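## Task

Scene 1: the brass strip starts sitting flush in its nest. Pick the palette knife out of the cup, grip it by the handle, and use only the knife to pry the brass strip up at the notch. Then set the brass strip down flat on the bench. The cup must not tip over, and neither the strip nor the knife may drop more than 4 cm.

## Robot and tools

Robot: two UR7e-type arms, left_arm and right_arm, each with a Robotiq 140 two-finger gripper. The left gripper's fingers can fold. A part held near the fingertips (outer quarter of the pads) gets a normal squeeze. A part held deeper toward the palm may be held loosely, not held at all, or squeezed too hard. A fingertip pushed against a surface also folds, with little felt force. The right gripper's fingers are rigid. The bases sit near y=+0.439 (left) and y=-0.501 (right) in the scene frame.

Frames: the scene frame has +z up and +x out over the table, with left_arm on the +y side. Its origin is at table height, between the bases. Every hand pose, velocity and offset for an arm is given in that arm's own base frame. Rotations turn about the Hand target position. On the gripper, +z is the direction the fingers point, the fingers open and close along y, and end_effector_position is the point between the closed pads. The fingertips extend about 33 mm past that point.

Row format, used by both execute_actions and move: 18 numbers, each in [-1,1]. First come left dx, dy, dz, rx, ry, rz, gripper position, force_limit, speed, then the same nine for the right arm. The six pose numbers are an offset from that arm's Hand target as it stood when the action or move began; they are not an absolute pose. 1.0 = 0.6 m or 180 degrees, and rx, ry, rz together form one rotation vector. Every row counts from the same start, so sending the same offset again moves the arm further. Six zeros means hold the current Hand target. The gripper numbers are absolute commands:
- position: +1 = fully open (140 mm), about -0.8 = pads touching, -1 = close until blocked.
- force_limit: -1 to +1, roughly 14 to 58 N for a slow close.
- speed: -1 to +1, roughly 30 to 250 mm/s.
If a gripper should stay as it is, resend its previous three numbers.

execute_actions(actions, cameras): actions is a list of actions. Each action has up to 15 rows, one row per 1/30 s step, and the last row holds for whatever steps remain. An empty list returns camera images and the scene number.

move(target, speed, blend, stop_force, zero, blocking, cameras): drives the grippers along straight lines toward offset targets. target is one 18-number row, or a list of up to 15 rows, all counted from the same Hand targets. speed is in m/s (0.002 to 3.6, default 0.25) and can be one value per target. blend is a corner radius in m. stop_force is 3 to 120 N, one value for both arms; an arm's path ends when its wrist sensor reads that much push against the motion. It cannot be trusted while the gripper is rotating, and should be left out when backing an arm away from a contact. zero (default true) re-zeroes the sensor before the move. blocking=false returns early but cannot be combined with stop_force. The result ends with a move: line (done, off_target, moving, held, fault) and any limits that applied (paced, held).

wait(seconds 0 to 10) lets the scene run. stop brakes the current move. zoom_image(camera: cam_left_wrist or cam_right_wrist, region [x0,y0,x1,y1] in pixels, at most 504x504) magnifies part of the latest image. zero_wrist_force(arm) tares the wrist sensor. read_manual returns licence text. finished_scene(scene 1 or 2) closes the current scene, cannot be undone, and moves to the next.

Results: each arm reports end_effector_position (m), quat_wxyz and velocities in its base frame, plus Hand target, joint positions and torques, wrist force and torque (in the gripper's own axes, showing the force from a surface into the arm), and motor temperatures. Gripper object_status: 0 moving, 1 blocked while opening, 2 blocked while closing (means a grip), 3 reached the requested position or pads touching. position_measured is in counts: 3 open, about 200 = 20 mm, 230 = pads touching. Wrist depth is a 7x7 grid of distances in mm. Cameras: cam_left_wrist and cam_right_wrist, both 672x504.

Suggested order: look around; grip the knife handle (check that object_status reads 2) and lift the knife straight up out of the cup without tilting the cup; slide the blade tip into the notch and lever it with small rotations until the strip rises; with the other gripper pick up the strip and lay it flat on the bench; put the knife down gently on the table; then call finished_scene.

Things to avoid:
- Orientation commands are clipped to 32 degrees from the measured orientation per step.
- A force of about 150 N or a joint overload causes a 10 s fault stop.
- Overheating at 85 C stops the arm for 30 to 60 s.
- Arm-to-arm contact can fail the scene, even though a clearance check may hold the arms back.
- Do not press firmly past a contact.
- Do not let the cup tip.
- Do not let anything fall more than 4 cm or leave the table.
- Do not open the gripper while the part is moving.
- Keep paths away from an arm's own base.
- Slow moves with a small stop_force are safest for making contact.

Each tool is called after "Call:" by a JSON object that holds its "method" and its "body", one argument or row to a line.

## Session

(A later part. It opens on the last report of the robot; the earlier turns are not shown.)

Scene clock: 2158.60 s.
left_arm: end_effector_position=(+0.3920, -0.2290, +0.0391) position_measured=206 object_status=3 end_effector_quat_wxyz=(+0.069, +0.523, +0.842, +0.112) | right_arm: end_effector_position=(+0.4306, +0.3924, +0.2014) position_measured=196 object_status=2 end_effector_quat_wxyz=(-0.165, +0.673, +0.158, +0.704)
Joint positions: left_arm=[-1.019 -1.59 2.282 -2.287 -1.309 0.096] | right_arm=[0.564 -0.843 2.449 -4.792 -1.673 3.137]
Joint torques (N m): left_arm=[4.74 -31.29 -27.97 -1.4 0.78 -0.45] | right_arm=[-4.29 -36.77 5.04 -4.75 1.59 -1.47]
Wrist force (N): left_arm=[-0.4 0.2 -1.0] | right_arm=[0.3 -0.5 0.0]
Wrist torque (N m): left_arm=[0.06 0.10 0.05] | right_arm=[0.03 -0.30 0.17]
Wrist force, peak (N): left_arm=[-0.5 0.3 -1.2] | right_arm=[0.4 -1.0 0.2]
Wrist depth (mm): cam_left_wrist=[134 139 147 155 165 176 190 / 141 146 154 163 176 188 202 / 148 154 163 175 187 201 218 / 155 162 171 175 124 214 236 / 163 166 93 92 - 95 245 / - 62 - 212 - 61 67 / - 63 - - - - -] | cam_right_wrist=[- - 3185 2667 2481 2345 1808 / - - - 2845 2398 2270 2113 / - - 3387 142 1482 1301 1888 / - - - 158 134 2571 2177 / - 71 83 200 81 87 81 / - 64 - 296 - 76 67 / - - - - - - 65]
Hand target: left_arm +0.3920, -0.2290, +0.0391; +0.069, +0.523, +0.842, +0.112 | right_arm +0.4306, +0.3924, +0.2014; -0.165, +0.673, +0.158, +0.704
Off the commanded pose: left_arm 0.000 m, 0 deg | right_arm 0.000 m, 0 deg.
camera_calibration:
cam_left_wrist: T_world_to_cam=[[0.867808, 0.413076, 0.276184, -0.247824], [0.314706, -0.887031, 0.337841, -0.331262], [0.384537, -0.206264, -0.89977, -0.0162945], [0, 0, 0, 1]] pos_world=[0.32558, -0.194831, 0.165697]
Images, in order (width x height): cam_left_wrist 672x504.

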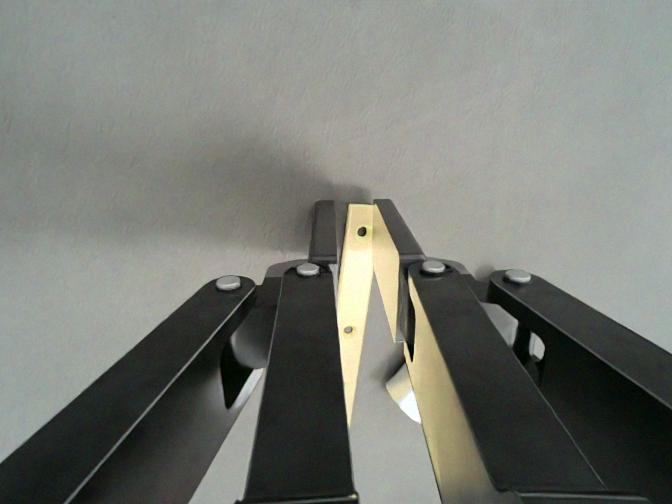

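Call:
{"method": "execute_actions", "body": {
  "actions": [
    [[0,0,0.0033,0,0,0,-0.61,-0.1,-1,0,0,0,0,0,0,-0.98,1,-1]],
    [[0,0,0,0,0,0,-0.49,-0.1,-1,0,0,0,0,0,0,-0.98,1,-1]]
  ],
  "cameras": ["cam_left_wrist"]
}}

Call:
{"method": "zoom_image", "body": {
  "camera": "cam_left_wrist",
  "region": [260, 160, 460, 420]
}}

Scene clock: 2171.47 s.
left_arm: end_effector_position=(+0.3920, -0.2290, +0.0411) position_measured=191 object_status=3 end_effector_quat_wxyz=(+0.069, +0.523, +0.842, +0.112) | right_arm: end_effector_position=(+0.4306, +0.3924, +0.2014) position_measured=196 object_status=2 end_effector_quat_wxyz=(-0.165, +0.673, +0.158, +0.704)
Joint positions: left_arm=[-1.019 -1.594 2.28 -2.28 -1.309 0.096] | right_arm=[0.564 -0.843 2.449 -4.792 -1.673 3.137]
Joint torques (N m): left_arm=[5.5 -31.11 -28 -1.37 0.75 0] | right_arm=[-4.53 -35.85 5.65 -4.66 1.52 -1.49]
Wrist force (N): left_arm=[-0.4 0.3 -0.9] | right_arm=[0.8 -0.6 0.1]
Wrist torque (N m): left_arm=[0.09 0.12 0.05] | right_arm=[0.01 -0.41 0.17]
Wrist force, peak (N): left_arm=[-0.7 0.4 -1.1] | right_arm=[0.8 -0.6 0.1]
Wrist depth (mm): cam_left_wrist=[- 141 151 158 168 179 191 / 142 147 157 166 174 191 205 / 150 155 165 176 189 204 221 / 157 162 174 184 136 215 238 / 164 87 92 199 113 90 79 / - - - 214 - 61 67 / - - - 238 - - -] | cam_right_wrist=[- 3185 3005 2602 2398 2510 - / - - - 2808 2246 2319 1654 / - - 4445 143 1492 1359 2013 / - - - 158 135 2319 1546 / - 71 83 200 81 87 - / - 64 - 295 - 76 67 / - - - - - - 65]
Hand target: left_arm +0.3920, -0.2290, +0.0411; +0.069, +0.523, +0.842, +0.112 | right_arm +0.4306, +0.3924, +0.2014; -0.165, +0.673, +0.158, +0.704
Off the commanded pose: left_arm 0.000 m, 0 deg | right_arm 0.000 m, 0 deg.
camera_calibration:
cam_left_wrist: T_world_to_cam=[[0.867808, 0.413076, 0.276184, -0.248349], [0.314706, -0.887031, 0.337841, -0.331904], [0.384537, -0.206264, -0.89977, -0.014585], [0, 0, 0, 1]] pos_world=[0.32558, -0.194831, 0.167597]
Images, in order (width x height): cam_left_wrist 672x504.

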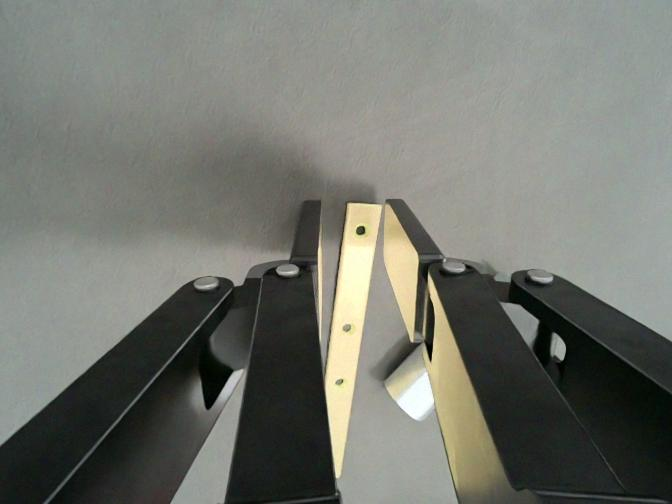

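Scaled by 1.938 from the camera's 672x504 image, which has a finer 960x720 frame.

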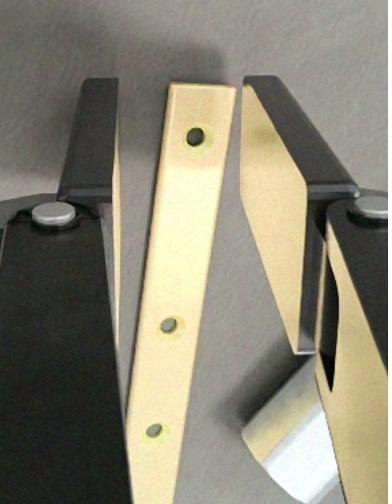

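Call:
{"method": "move", "body": {
  "target": [
    [0,0,0.003,0,0,0,-0.40,-0.1,-1,0,0,0,0,0,0,-0.98,1,-1],
    [0,0,0.06,0,0,0,-0.40,-0.1,-1,0,0,0,0,0,0,-0.98,1,-1],
    [0,0,0.16,0,0,0,-0.40,-0.1,-1,0,0,0,0,0,0,-0.98,1,-1]
  ],
  "speed": [0.02,0.03,0.1],
  "cameras": ["cam_left_wrist"]
}}

Scene clock: 2184.13 s.
left_arm: end_effector_position=(+0.3920, -0.2290, +0.1369) position_measured=179 object_status=3 end_effector_quat_wxyz=(+0.069, +0.523, +0.842, +0.112) | right_arm: end_effector_position=(+0.4306, +0.3924, +0.2014) position_measured=196 object_status=2 end_effector_quat_wxyz=(-0.165, +0.673, +0.158, +0.704)
Joint positions: left_arm=[-1.019 -1.736 2.12 -1.978 -1.309 0.096] | right_arm=[0.564 -0.843 2.449 -4.792 -1.673 3.137]
Joint torques (N m): left_arm=[-9.95 -26.56 -30.92 -1.88 -0.56 -1.45] | right_arm=[-4.01 -35.3 5.39 -4.57 1.52 -1.4]
Wrist force (N): left_arm=[-0.4 0.4 -0.8] | right_arm=[0.2 -0.5 0.0]
Wrist torque (N m): left_arm=[0.12 0.10 0.05] | right_arm=[0.04 -0.30 0.17]
Wrist force, peak (N): left_arm=[-0.5 0.4 -1.5] | right_arm=[0.5 -0.9 -0.1]
Wrist depth (mm): cam_left_wrist=[211 220 233 246 263 280 302 / 222 233 246 263 278 297 328 / 240 243 263 273 294 319 348 / 244 254 263 285 136 345 368 / 255 81 87 306 91 91 79 / - - - 343 - 61 70 / - - - 341 - - -] | cam_right_wrist=[- 2964 3185 2667 2294 - - / 3092 - 4268 2736 2602 - 2177 / - 2571 3092 142 1592 1386 2013 / - - - 159 134 2345 2013 / 536 71 83 199 81 87 502 / - 64 - 300 - 76 67 / - - - 293 - - 65]
Hand target: left_arm +0.3920, -0.2290, +0.1371; +0.069, +0.523, +0.842, +0.112 | right_arm +0.4306, +0.3924, +0.2014; -0.165, +0.673, +0.158, +0.704
Off the commanded pose: left_arm 0.000 m, 0 deg | right_arm 0.000 m, 0 deg.
move: done
camera_calibration:
cam_left_wrist: T_world_to_cam=[[0.867764, 0.413099, 0.276287, -0.274843], [0.314681, -0.887018, 0.337899, -0.364308], [0.384657, -0.206274, -0.899716, 0.0716473], [0, 0, 0, 1]] pos_world=[0.32558, -0.194831, 0.263497]
Images, in order (width x height): cam_left_wrist 672x504.

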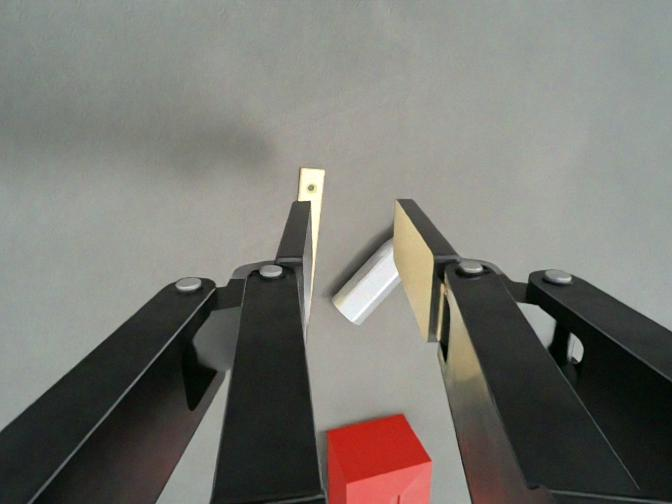

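Call:
{"method": "move", "body": {
  "target": [-0.15,0.12,0.15,-0.037,0.0747,0,-0.40,-0.1,-1,0,0,0,0,0,0,-0.98,1,-1],
  "speed": 0.2,
  "cameras": ["cam_left_wrist"]
}}

Scene clock: 2189.67 s.
left_arm: end_effector_position=(+0.3021, -0.1571, +0.2270) position_measured=179 object_status=3 end_effector_quat_wxyz=(+0.000, +0.528, +0.849, +0.001) | right_arm: end_effector_position=(+0.4306, +0.3924, +0.2014) position_measured=196 object_status=2 end_effector_quat_wxyz=(-0.165, +0.673, +0.158, +0.704)
Joint positions: left_arm=[-0.883 -2.004 2.03 -1.596 -1.569 0.229] | right_arm=[0.564 -0.843 2.449 -4.792 -1.673 3.137]
Joint torques (N m): left_arm=[6.69 -17.68 -32.44 -1.48 -1.1 1.06] | right_arm=[-4.02 -34.09 5.57 -4.6 1.58 -1.43]
Wrist force (N): left_arm=[0.2 0.3 -1.2] | right_arm=[0.2 -0.5 0.2]
Wrist torque (N m): left_arm=[0.07 -0.03 -0.07] | right_arm=[0.04 -0.28 0.18]
Wrist force, peak (N): left_arm=[1.3 0.5 -1.7] | right_arm=[0.4 -0.7 0.5]
Wrist depth (mm): cam_left_wrist=[319 322 - 320 318 330 330 / - 341 - 343 347 348 - / 358 360 367 368 359 368 - / 377 - 374 136 128 389 - / - 81 87 134 91 91 79 / - - - 447 - 61 69 / - - - 483 - - -] | cam_right_wrist=[- - 2398 2667 2571 - - / - 4026 - 3498 2602 2177 1958 / - - - 143 1513 1395 1940 / 700 782 103 158 134 2481 2319 / 537 71 83 200 81 87 - / - 64 - 294 - 76 67 / - - - 294 - - 65]
Hand target: left_arm +0.3020, -0.1570, +0.2271; +0.000, +0.528, +0.849, +0.001 | right_arm +0.4306, +0.3924, +0.2014; -0.165, +0.673, +0.158, +0.704
Off the commanded pose: left_arm 0.000 m, 0 deg | right_arm 0.000 m, 0 deg.
move: done
camera_calibration:
cam_left_wrist: T_world_to_cam=[[0.902524, 0.430254, 0.0182107, -0.200626], [0.396396, -0.84654, 0.355302, -0.324936], [0.168286, -0.31345, -0.934574, 0.258473], [0, 0, 0, 1]] pos_world=[0.266376, -0.107733, 0.360666]
Images, in order (width x height): cam_left_wrist 672x504.

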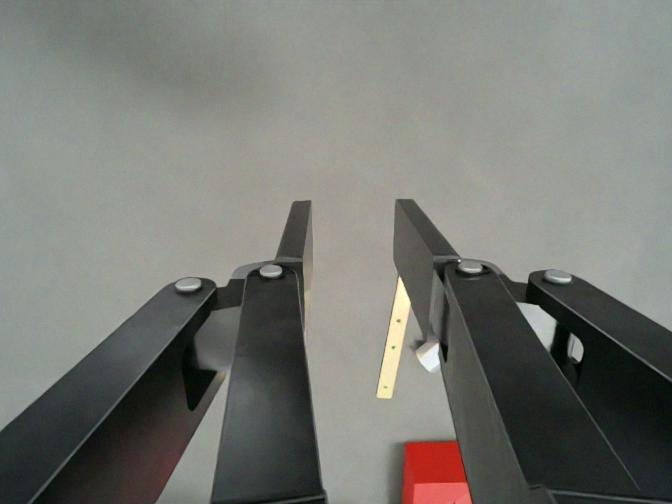

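Call:
{"method": "zoom_image", "body": {
  "camera": "cam_left_wrist",
  "region": [320, 250, 480, 420]
}}

Scaled by 2.965 from the camera's 672x504 image, which has a finer 960x720 frame.

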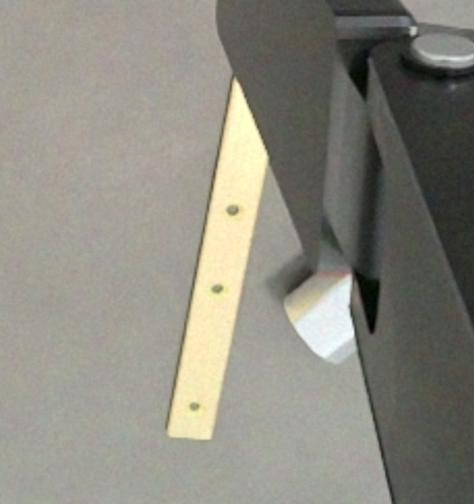

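Call:
{"method": "move", "body": {
  "target": [
    [0,0,0,0,0,0,-0.40,-0.1,-1,0,0,0.333,0,0,0,-0.98,1,-1],
    [0,0,0,0,0,0,-0.40,-0.1,-1,-0.05,-0.52,0.265,-0.1473,0.6256,-0.0938,-0.98,1,-1]
  ],
  "speed": [0.2,0.25],
  "cameras": ["cam_right_wrist"]
}}

Scene clock: 2252.43 s.
left_arm: end_effector_position=(+0.3020, -0.1570, +0.2271) position_measured=179 object_status=3 end_effector_quat_wxyz=(+0.000, +0.528, +0.849, +0.001) | right_arm: end_effector_position=(+0.4006, +0.0804, +0.3604) position_measured=196 object_status=2 end_effector_quat_wxyz=(+0.000, +0.981, +0.000, -0.194)
Joint positions: left_arm=[-0.883 -2.004 2.03 -1.596 -1.57 0.229] | right_arm=[-0.102 -1.484 1.227 -0.924 -1.611 3.047]
Joint torques (N m): left_arm=[8.07 -16.2 -32.64 -1.4 -1.29 1.06] | right_arm=[-8.02 -23.59 -35.46 1.23 -2.87 1.96]
Wrist force (N): left_arm=[0.2 0.1 -1.1] | right_arm=[-1.7 -0.4 -0.5]
Wrist torque (N m): left_arm=[0.03 -0.04 -0.07] | right_arm=[-0.11 0.15 0.19]
Wrist force, peak (N): left_arm=[0.3 0.6 -1.1] | right_arm=[-2.2 -0.5 -0.6]
Wrist depth (mm): cam_left_wrist=[- 317 320 332 - 325 327 / 347 349 343 348 351 356 - / - 365 355 360 361 368 368 / - - 113 140 128 388 397 / - 81 87 420 91 91 79 / - - - 447 - 61 69 / - - - 476 - - -] | cam_right_wrist=[- 416 408 415 406 - 413 / 472 447 467 - 468 478 464 / 533 556 543 143 - - - / - - - 159 128 - - / - 71 83 199 81 87 81 / - 64 - 270 - 76 67 / - - - - - - 65]
Hand target: left_arm +0.3020, -0.1570, +0.2271; +0.000, +0.528, +0.849, +0.001 | right_arm +0.4006, +0.0804, +0.3604; +0.000, +0.981, +0.000, -0.194
Off the commanded pose: left_arm 0.000 m, 0 deg | right_arm 0.000 m, 0 deg.
move: done
camera_calibration:
cam_right_wrist: T_world_to_cam=[[0.0182658, -0.999771, -0.0111475, 0.082257], [-0.731813, -0.0209654, 0.681182, 0.0510944], [-0.68126, -0.0042845, -0.732029, 0.68046], [0, 0, 0, 1]] pos_world=[0.499459, 0.0862249, 0.464229]
Images, in order (width x height): cam_right_wrist 672x504.

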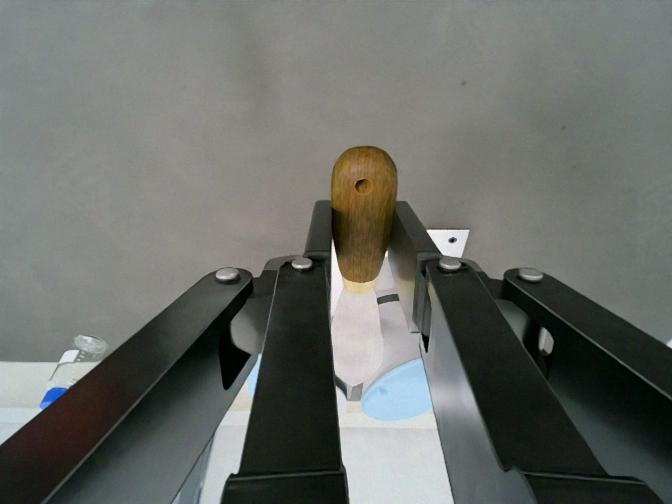

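Call:
{"method": "zoom_image", "body": {
  "camera": "cam_right_wrist",
  "region": [240, 120, 480, 440]
}}

Scaled by 1.575 from the camera's 672x504 image, which has a finer 960x720 frame.

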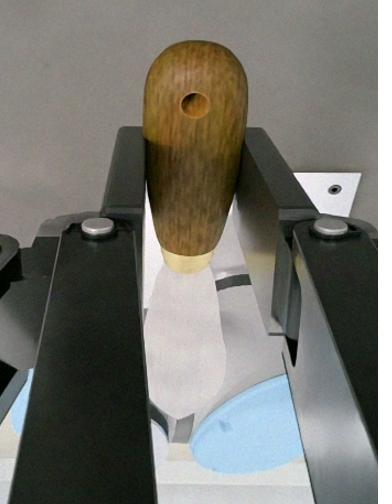

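Call:
{"method": "move", "body": {
  "target": [0,0,0,0,0,0,-0.40,-0.1,-1,0,0,-0.4835,0,0,0,-0.98,1,-1],
  "speed": 0.15,
  "cameras": ["cam_right_wrist"]
}}

Call:
{"method": "move", "body": {
  "target": [0,0,0,0,0,0,-0.40,-0.1,-1,0,0,-0.075,0,0,0,-0.98,1,-1],
  "speed": 0.008,
  "stop_force": 4,
  "cameras": ["cam_right_wrist"]
}}

Scene clock: 2282.30 s.
left_arm: end_effector_position=(+0.3020, -0.1570, +0.2271) position_measured=179 object_status=3 end_effector_quat_wxyz=(+0.000, +0.528, +0.849, +0.001) | right_arm: end_effector_position=(+0.4006, +0.0804, +0.0704) position_measured=196 object_status=2 end_effector_quat_wxyz=(+0.000, +0.981, +0.000, -0.194)
Joint positions: left_arm=[-0.883 -2.004 2.03 -1.596 -1.57 0.229] | right_arm=[-0.102 -1.404 1.897 -1.675 -1.611 3.047]
Joint torques (N m): left_arm=[8.24 -14.07 -32.24 -1.38 -1.31 0.94] | right_arm=[6.11 -24.89 -14.04 -4.6 2.59 0.35]
Wrist force (N): left_arm=[0.2 0.4 -1.2] | right_arm=[-1.8 -0.9 0.0]
Wrist torque (N m): left_arm=[0.07 -0.03 -0.07] | right_arm=[-0.22 0.19 0.25]
Wrist force, peak (N): left_arm=[0.3 0.4 -1.3] | right_arm=[-2.5 -0.6 -1.9]
Wrist depth (mm): cam_left_wrist=[323 326 322 325 326 331 - / 338 345 339 347 346 352 - / - 358 - 366 369 365 - / - 378 118 382 136 395 404 / - 81 87 412 91 91 79 / - - - - - 61 70 / - - - 489 - - -] | cam_right_wrist=[162 157 157 157 156 156 156 / 177 177 177 176 177 176 176 / 205 204 203 147 196 202 201 / 239 239 223 158 156 229 236 / 278 71 83 200 81 87 263 / - 64 - 270 - 76 67 / - - - - - - 65]
Hand target: left_arm +0.3020, -0.1570, +0.2271; +0.000, +0.528, +0.849, +0.001 | right_arm +0.4006, +0.0804, +0.0703; +0.000, +0.981, +0.000, -0.194
Off the commanded pose: left_arm 0.000 m, 0 deg | right_arm 0.000 m, 0 deg.
move: done
camera_calibration:
cam_right_wrist: T_world_to_cam=[[0.0182556, -0.999773, -0.0110153, 0.0790066], [-0.731478, -0.0208657, 0.681546, 0.248397], [-0.681621, -0.00438458, -0.731692, 0.468302], [0, 0, 0, 1]] pos_world=[0.499459, 0.0862249, 0.174229]
Images, in order (width x height): cam_right_wrist 672x504.

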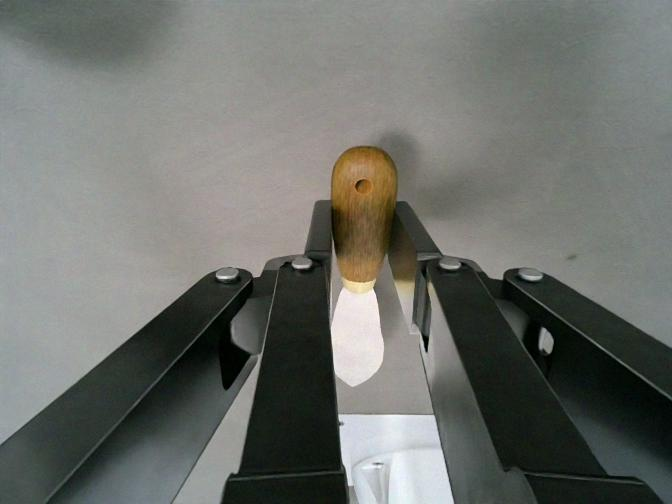

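Scene clock: 2288.03 s.
left_arm: end_effector_position=(+0.3020, -0.1570, +0.2271) position_measured=179 object_status=3 end_effector_quat_wxyz=(+0.000, +0.528, +0.849, +0.001) | right_arm: end_effector_position=(+0.4006, +0.0804, +0.0346) position_measured=196 object_status=2 end_effector_quat_wxyz=(+0.000, +0.981, +0.000, -0.194)
Joint positions: left_arm=[-0.883 -2.004 2.03 -1.596 -1.57 0.229] | right_arm=[-0.102 -1.358 1.947 -1.77 -1.611 3.047]
Joint torques (N m): left_arm=[8.38 -11.71 -32.86 -1.43 -1.24 0.81] | right_arm=[5.9 -37.17 -29.63 1.03 2.42 1.61]
Wrist force (N): left_arm=[0.1 0.2 -1.1] | right_arm=[-4.4 -0.5 -5.2]
Wrist torque (N m): left_arm=[0.04 0.00 -0.07] | right_arm=[-0.17 0.35 0.24]
Wrist force, peak (N): left_arm=[0.4 0.5 -1.2] | right_arm=[-12.1 -0.5 -18.4]
Wrist depth (mm): cam_left_wrist=[321 321 325 - 328 330 331 / - 339 342 344 347 345 - / - 366 359 363 374 374 373 / 387 383 117 383 136 98 396 / 399 81 87 415 91 91 79 / - - - 447 - 61 69 / - - - 478 - - -] | cam_right_wrist=[128 125 124 124 127 124 124 / 141 144 144 140 140 140 139 / 157 162 161 149 156 160 160 / 191 190 177 159 134 181 188 / 221 71 83 206 81 87 209 / - 64 - 269 - 76 67 / - - - - - - 65]
Hand target: left_arm +0.3020, -0.1570, +0.2271; +0.000, +0.528, +0.849, +0.001 | right_arm +0.4006, +0.0804, +0.0346; +0.000, +0.981, +0.000, -0.194 (not the last commanded pose)
Off the commanded pose: left_arm 0.000 m, 0 deg | right_arm 0.009 m, 0 deg.
move: contact (right_arm)
camera_calibration:
cam_right_wrist: T_world_to_cam=[[0.0181827, -0.999775, -0.0109468, 0.0786382], [-0.731479, -0.0207657, 0.681548, 0.272856], [-0.681622, -0.00438508, -0.731692, 0.442035], [0, 0, 0, 1]] pos_world=[0.499459, 0.0862249, 0.138329]
Images, in order (width x height): cam_right_wrist 672x504.

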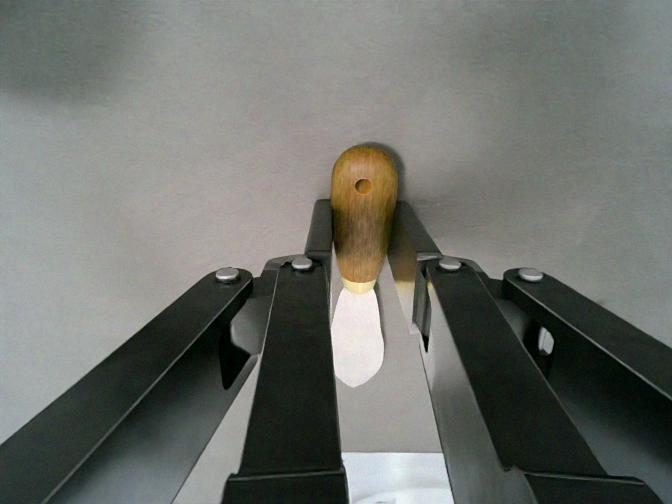

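Call:
{"method": "execute_actions", "body": {
  "actions": [
    [[0,0,0,0,0,0,-0.40,-0.1,-1,0,0,0.001,0,0,0,-0.50,1,-1]]
  ],
  "cameras": ["cam_right_wrist"]
}}

Scene clock: 2294.63 s.
left_arm: end_effector_position=(+0.3020, -0.1570, +0.2271) position_measured=179 object_status=3 end_effector_quat_wxyz=(+0.000, +0.528, +0.849, +0.001) | right_arm: end_effector_position=(+0.4006, +0.0804, +0.0352) position_measured=192 object_status=3 end_effector_quat_wxyz=(+0.000, +0.981, +0.000, -0.194)
Joint positions: left_arm=[-0.883 -2.004 2.03 -1.596 -1.57 0.229] | right_arm=[-0.102 -1.358 1.946 -1.769 -1.611 3.047]
Joint torques (N m): left_arm=[8.14 -10.64 -32.54 -1.41 -1.28 1.01] | right_arm=[6.06 -39.41 -31.85 1.01 2.37 1.48]
Wrist force (N): left_arm=[0.3 0.2 -1.2] | right_arm=[-2.0 -0.7 -0.6]
Wrist torque (N m): left_arm=[0.06 -0.04 -0.07] | right_arm=[-0.17 0.21 0.25]
Wrist force, peak (N): left_arm=[0.2 0.3 -1.3] | right_arm=[-4.6 -0.6 -5.3]
Wrist depth (mm): cam_left_wrist=[319 - 323 326 330 333 330 / 332 341 344 349 344 357 348 / 359 370 - 364 363 370 373 / 380 382 117 379 137 388 - / 395 81 87 410 91 91 79 / - - - - - 61 70 / - - - - - - -] | cam_right_wrist=[- 125 125 125 125 124 124 / 145 145 141 141 140 144 140 / - 167 162 148 157 161 161 / 191 191 183 158 134 182 188 / 222 71 84 208 81 87 209 / - 63 - 290 - 77 68 / - - - - - - 66]
Hand target: left_arm +0.3020, -0.1570, +0.2271; +0.000, +0.528, +0.849, +0.001 | right_arm +0.4006, +0.0804, +0.0352; +0.000, +0.981, +0.000, -0.194
Off the commanded pose: left_arm 0.000 m, 0 deg | right_arm 0.000 m, 0 deg.
camera_calibration:
cam_right_wrist: T_world_to_cam=[[0.0181827, -0.999775, -0.0109468, 0.0786448], [-0.731479, -0.0207657, 0.681548, 0.272447], [-0.681622, -0.00438508, -0.731692, 0.442474], [0, 0, 0, 1]] pos_world=[0.499459, 0.0862249, 0.138929]
Images, in order (width x height): cam_right_wrist 672x504.

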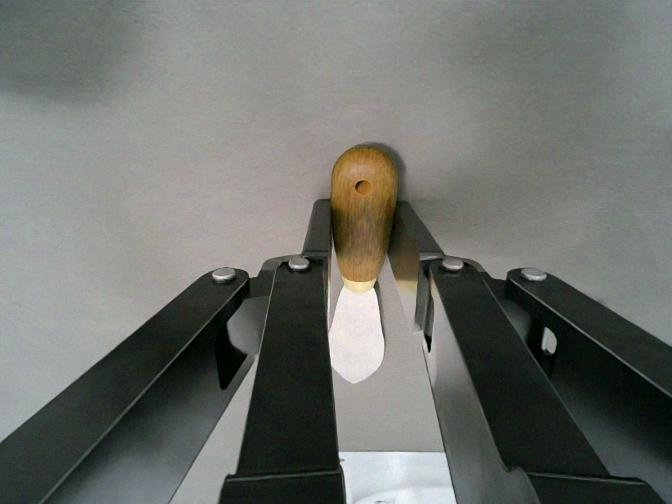

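Call:
{"method": "execute_actions", "body": {
  "actions": [
    [[0,0,0,0,0,0,-0.40,-0.1,-1,0,0,0.001,0,0,0,-0.38,1,-1]]
  ],
  "cameras": ["cam_right_wrist"]
}}

Scene clock: 2297.60 s.
left_arm: end_effector_position=(+0.3020, -0.1570, +0.2271) position_measured=179 object_status=3 end_effector_quat_wxyz=(+0.000, +0.528, +0.849, +0.001) | right_arm: end_effector_position=(+0.4006, +0.0804, +0.0358) position_measured=177 object_status=3 end_effector_quat_wxyz=(+0.000, +0.981, +0.000, -0.194)
Joint positions: left_arm=[-0.883 -2.004 2.03 -1.596 -1.57 0.229] | right_arm=[-0.102 -1.359 1.945 -1.767 -1.611 3.047]
Joint torques (N m): left_arm=[8.3 -9.34 -32.68 -1.45 -1.19 0.82] | right_arm=[5.23 -39.23 -31.1 0.98 2.33 1.45]
Wrist force (N): left_arm=[0.1 0.2 -1.1] | right_arm=[-2.0 -0.8 -0.8]
Wrist torque (N m): left_arm=[0.05 0.00 -0.07] | right_arm=[-0.20 0.19 0.25]
Wrist force, peak (N): left_arm=[0.0 0.2 -1.4] | right_arm=[-2.2 -0.6 -0.9]
Wrist depth (mm): cam_left_wrist=[322 - 322 327 327 - 318 / - 341 341 345 346 338 - / 358 368 362 365 375 368 342 / 382 384 - 381 136 388 399 / - 81 87 421 91 91 79 / - - - 440 - 61 70 / - - - - - - -] | cam_right_wrist=[126 126 126 125 125 125 125 / - 146 142 141 141 141 140 / 158 163 163 148 157 157 161 / 192 191 179 155 158 183 189 / - 71 87 212 212 81 81 / - 63 - 291 - - 75 / - 64 - 360 - - -]
Hand target: left_arm +0.3020, -0.1570, +0.2271; +0.000, +0.528, +0.849, +0.001 | right_arm +0.4006, +0.0804, +0.0358; +0.000, +0.981, +0.000, -0.194
Off the commanded pose: left_arm 0.000 m, 0 deg | right_arm 0.000 m, 0 deg.
camera_calibration:
cam_right_wrist: T_world_to_cam=[[0.0181827, -0.999775, -0.0109468, 0.0786514], [-0.731479, -0.0207657, 0.681548, 0.272038], [-0.681622, -0.00438508, -0.731692, 0.442913], [0, 0, 0, 1]] pos_world=[0.499459, 0.0862249, 0.139529]
Images, in order (width x height): cam_right_wrist 672x504.

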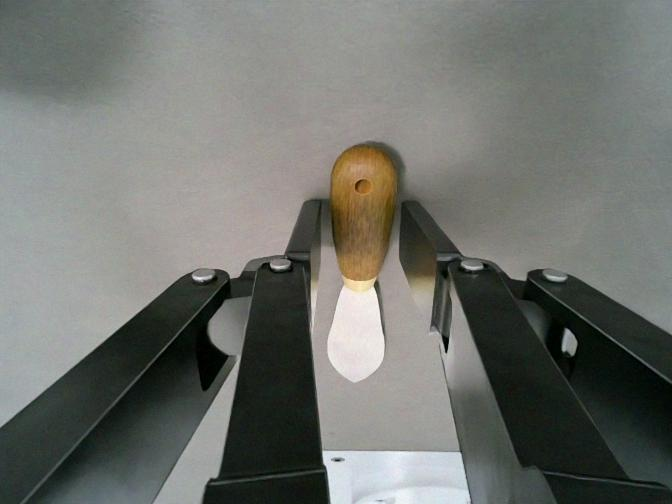

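Call:
{"method": "move", "body": {
  "target": [
    [0,0,0,0,0,0,-0.40,-0.1,-1,0,0,0.08,0,0,0,-0.38,1,-1],
    [0,0,0,0,0,0,-0.40,-0.1,-1,0,0,0.33,0,0,0,-0.38,1,-1]
  ],
  "speed": [0.04,0.2],
  "cameras": ["cam_left_wrist","cam_right_wrist"]
}}

Scene clock: 2305.47 s.
left_arm: end_effector_position=(+0.3020, -0.1570, +0.2271) position_measured=179 object_status=3 end_effector_quat_wxyz=(+0.000, +0.528, +0.849, +0.001) | right_arm: end_effector_position=(+0.4006, +0.0804, +0.2336) position_measured=177 object_status=3 end_effector_quat_wxyz=(+0.000, +0.981, +0.000, -0.194)
Joint positions: left_arm=[-0.883 -2.004 2.03 -1.596 -1.57 0.229] | right_arm=[-0.102 -1.512 1.583 -1.252 -1.611 3.047]
Joint torques (N m): left_arm=[7.73 -7.78 -32.73 -1.41 -1.17 0.75] | right_arm=[-7.76 -22.51 -35.28 0.76 -2.9 1.42]
Wrist force (N): left_arm=[0.1 0.1 -1.0] | right_arm=[-2.0 -0.6 -0.8]
Wrist torque (N m): left_arm=[0.03 -0.01 -0.07] | right_arm=[-0.17 0.18 0.25]
Wrist force, peak (N): left_arm=[0.0 0.3 -1.4] | right_arm=[-2.8 -0.8 -2.0]
Wrist depth (mm): cam_left_wrist=[323 324 318 320 313 331 329 / 340 341 347 344 350 344 346 / 357 363 352 356 372 373 372 / 384 383 - 136 150 387 - / - 81 87 410 91 91 79 / - - - - - 61 70 / - - - - - - -] | cam_right_wrist=[305 305 304 296 301 301 297 / - 344 343 339 341 343 340 / - 386 391 390 378 387 404 / 463 - 426 134 133 442 461 / - 71 87 543 - 81 81 / - 63 - 448 - - 75 / - 64 - 408 - - -]
Hand target: left_arm +0.3020, -0.1570, +0.2271; +0.000, +0.528, +0.849, +0.001 | right_arm +0.4006, +0.0804, +0.2338; +0.000, +0.981, +0.000, -0.194
Off the commanded pose: left_arm 0.000 m, 0 deg | right_arm 0.000 m, 0 deg.
move: done
camera_calibration:
cam_left_wrist: T_world_to_cam=[[0.902526, 0.430261, 0.0179698, -0.200493], [0.396477, -0.8465, 0.355309, -0.324867], [0.168087, -0.313551, -0.934576, 0.258657], [0, 0, 0, 1]] pos_world=[0.266276, -0.107633, 0.360766]
cam_right_wrist: T_world_to_cam=[[0.0182563, -0.999773, -0.0110135, 0.0808033], [-0.731524, -0.0208653, 0.681496, 0.137209], [-0.681571, -0.00438494, -0.731739, 0.587705], [0, 0, 0, 1]] pos_world=[0.499459, 0.0862249, 0.337429]

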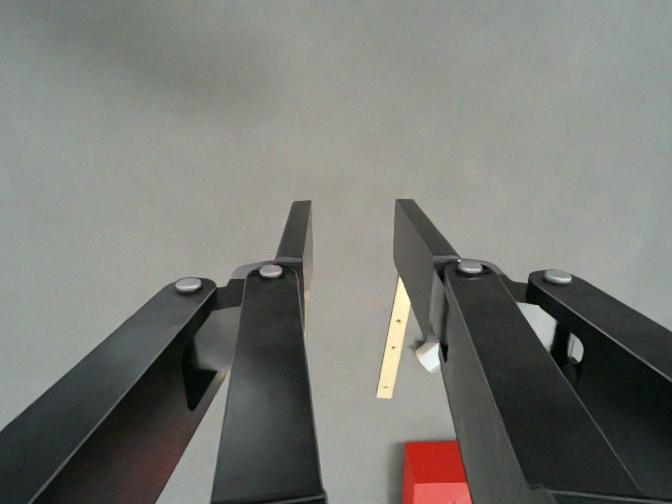

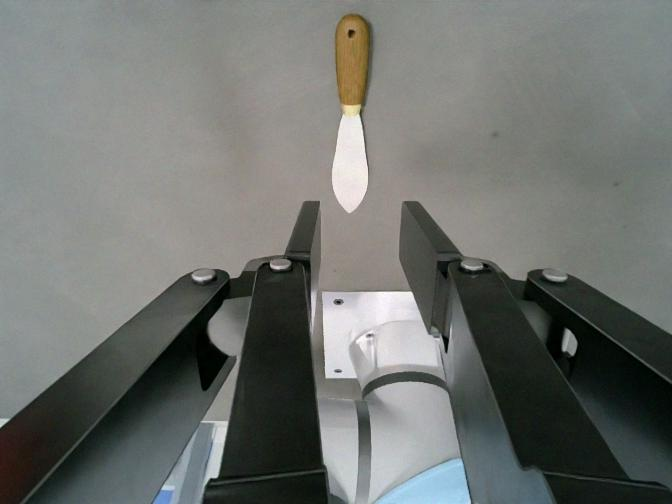

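Call:
{"method": "move", "body": {
  "target": [0,0,0,0,0,0,-0.40,-0.1,-1,0,0.25,0.4,0.1307,-0.3154,0.2263,-0.38,1,-1],
  "speed": 0.3,
  "cameras": ["cam_right_wrist"]
}}

Scene clock: 2320.00 s.
left_arm: end_effector_position=(+0.3020, -0.1570, +0.2271) position_measured=179 object_status=3 end_effector_quat_wxyz=(+0.000, +0.528, +0.849, +0.001) | right_arm: end_effector_position=(+0.4006, +0.2303, +0.4737) position_measured=177 object_status=3 end_effector_quat_wxyz=(-0.123, +0.875, +0.362, +0.298) end_effector_velocity=(+0.000, +0.001, +0.001) end_effector_angular_velocity=(+0.001, -0.004, +0.005)
Joint positions: left_arm=[-0.883 -2.004 2.03 -1.596 -1.57 0.229] | right_arm=[-0.143 -2.075 1.7 -1.627 -1.062 2.328]
Joint velocities: left_arm=[within noise] | right_arm=[0 -0.001 0.001 0 0.004 -0.005]
Joint torques (N m): left_arm=[7.41 -5.63 -32.65 -1.5 -1.05 0.81] | right_arm=[-7.85 -10.45 -16.51 -6.38 3.56 -1.68]
Wrist force (N): left_arm=[0.1 0.2 -1.2] | right_arm=[-0.4 -0.6 -0.2]
Wrist torque (N m): left_arm=[0.06 -0.01 -0.07] | right_arm=[-0.16 0.04 0.23]
Wrist force, peak (N): left_arm=[0.2 0.3 -1.5] | right_arm=[-2.5 -0.8 -1.0]
Wrist depth (mm): cam_left_wrist=[320 322 323 325 327 323 331 / 339 - 347 345 343 347 353 / 357 - 361 366 360 370 379 / 383 382 117 379 128 391 395 / - 81 87 414 91 91 79 / - - - 443 - 61 70 / - - - - - - -] | cam_right_wrist=[- - - - 754 - 1735 / - 746 - - 787 - 697 / 665 675 - - - 661 - / - - - - 133 - - / - 71 87 87 - 81 81 / - 63 - 578 - - 75 / - 64 - - - - -]
Hand target: left_arm +0.3020, -0.1570, +0.2271; +0.000, +0.528, +0.849, +0.001 | right_arm +0.4006, +0.2304, +0.4738; -0.123, +0.875, +0.362, +0.298
Off the commanded pose: left_arm 0.000 m, 0 deg | right_arm 0.000 m, 0 deg.
move: done
camera_calibration:
cam_right_wrist: T_world_to_cam=[[0.719979, -0.693922, 0.0100975, -0.128247], [-0.661493, -0.690588, -0.292432, 0.564274], [0.209898, 0.203865, -0.956233, 0.465286], [0, 0, 0, 1]] pos_world=[0.367936, 0.205831, 0.611229]
Images, in order (width x height): cam_right_wrist 672x504.

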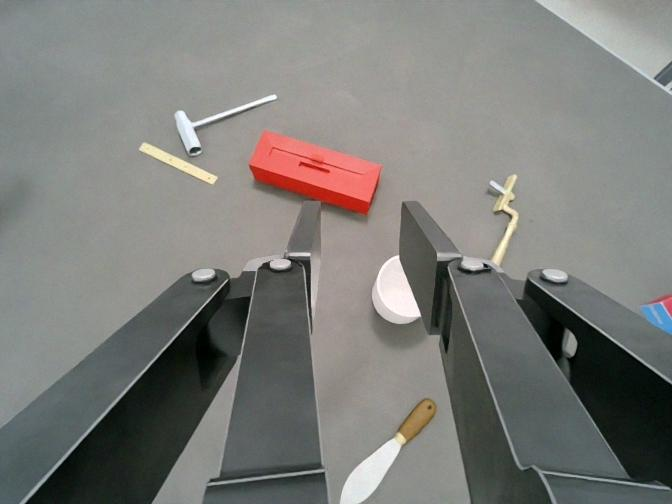

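Call:
{"method": "zoom_image", "body": {
  "camera": "cam_right_wrist",
  "region": [120, 80, 440, 340]
}}

Scaled by 1.575 from the camera's 672x504 image, which has a finer 960x720 frame.

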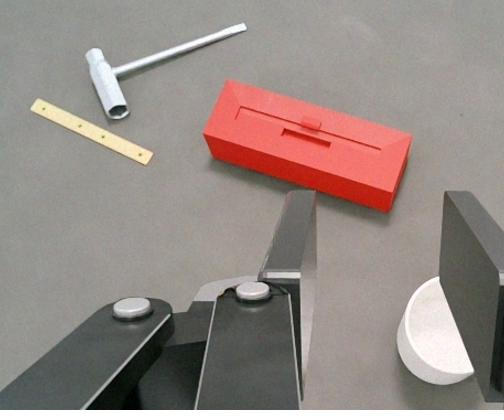

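Call:
{"method": "finished_scene", "body": {
  "scene": 1
}}

The scene is finished: the task was done.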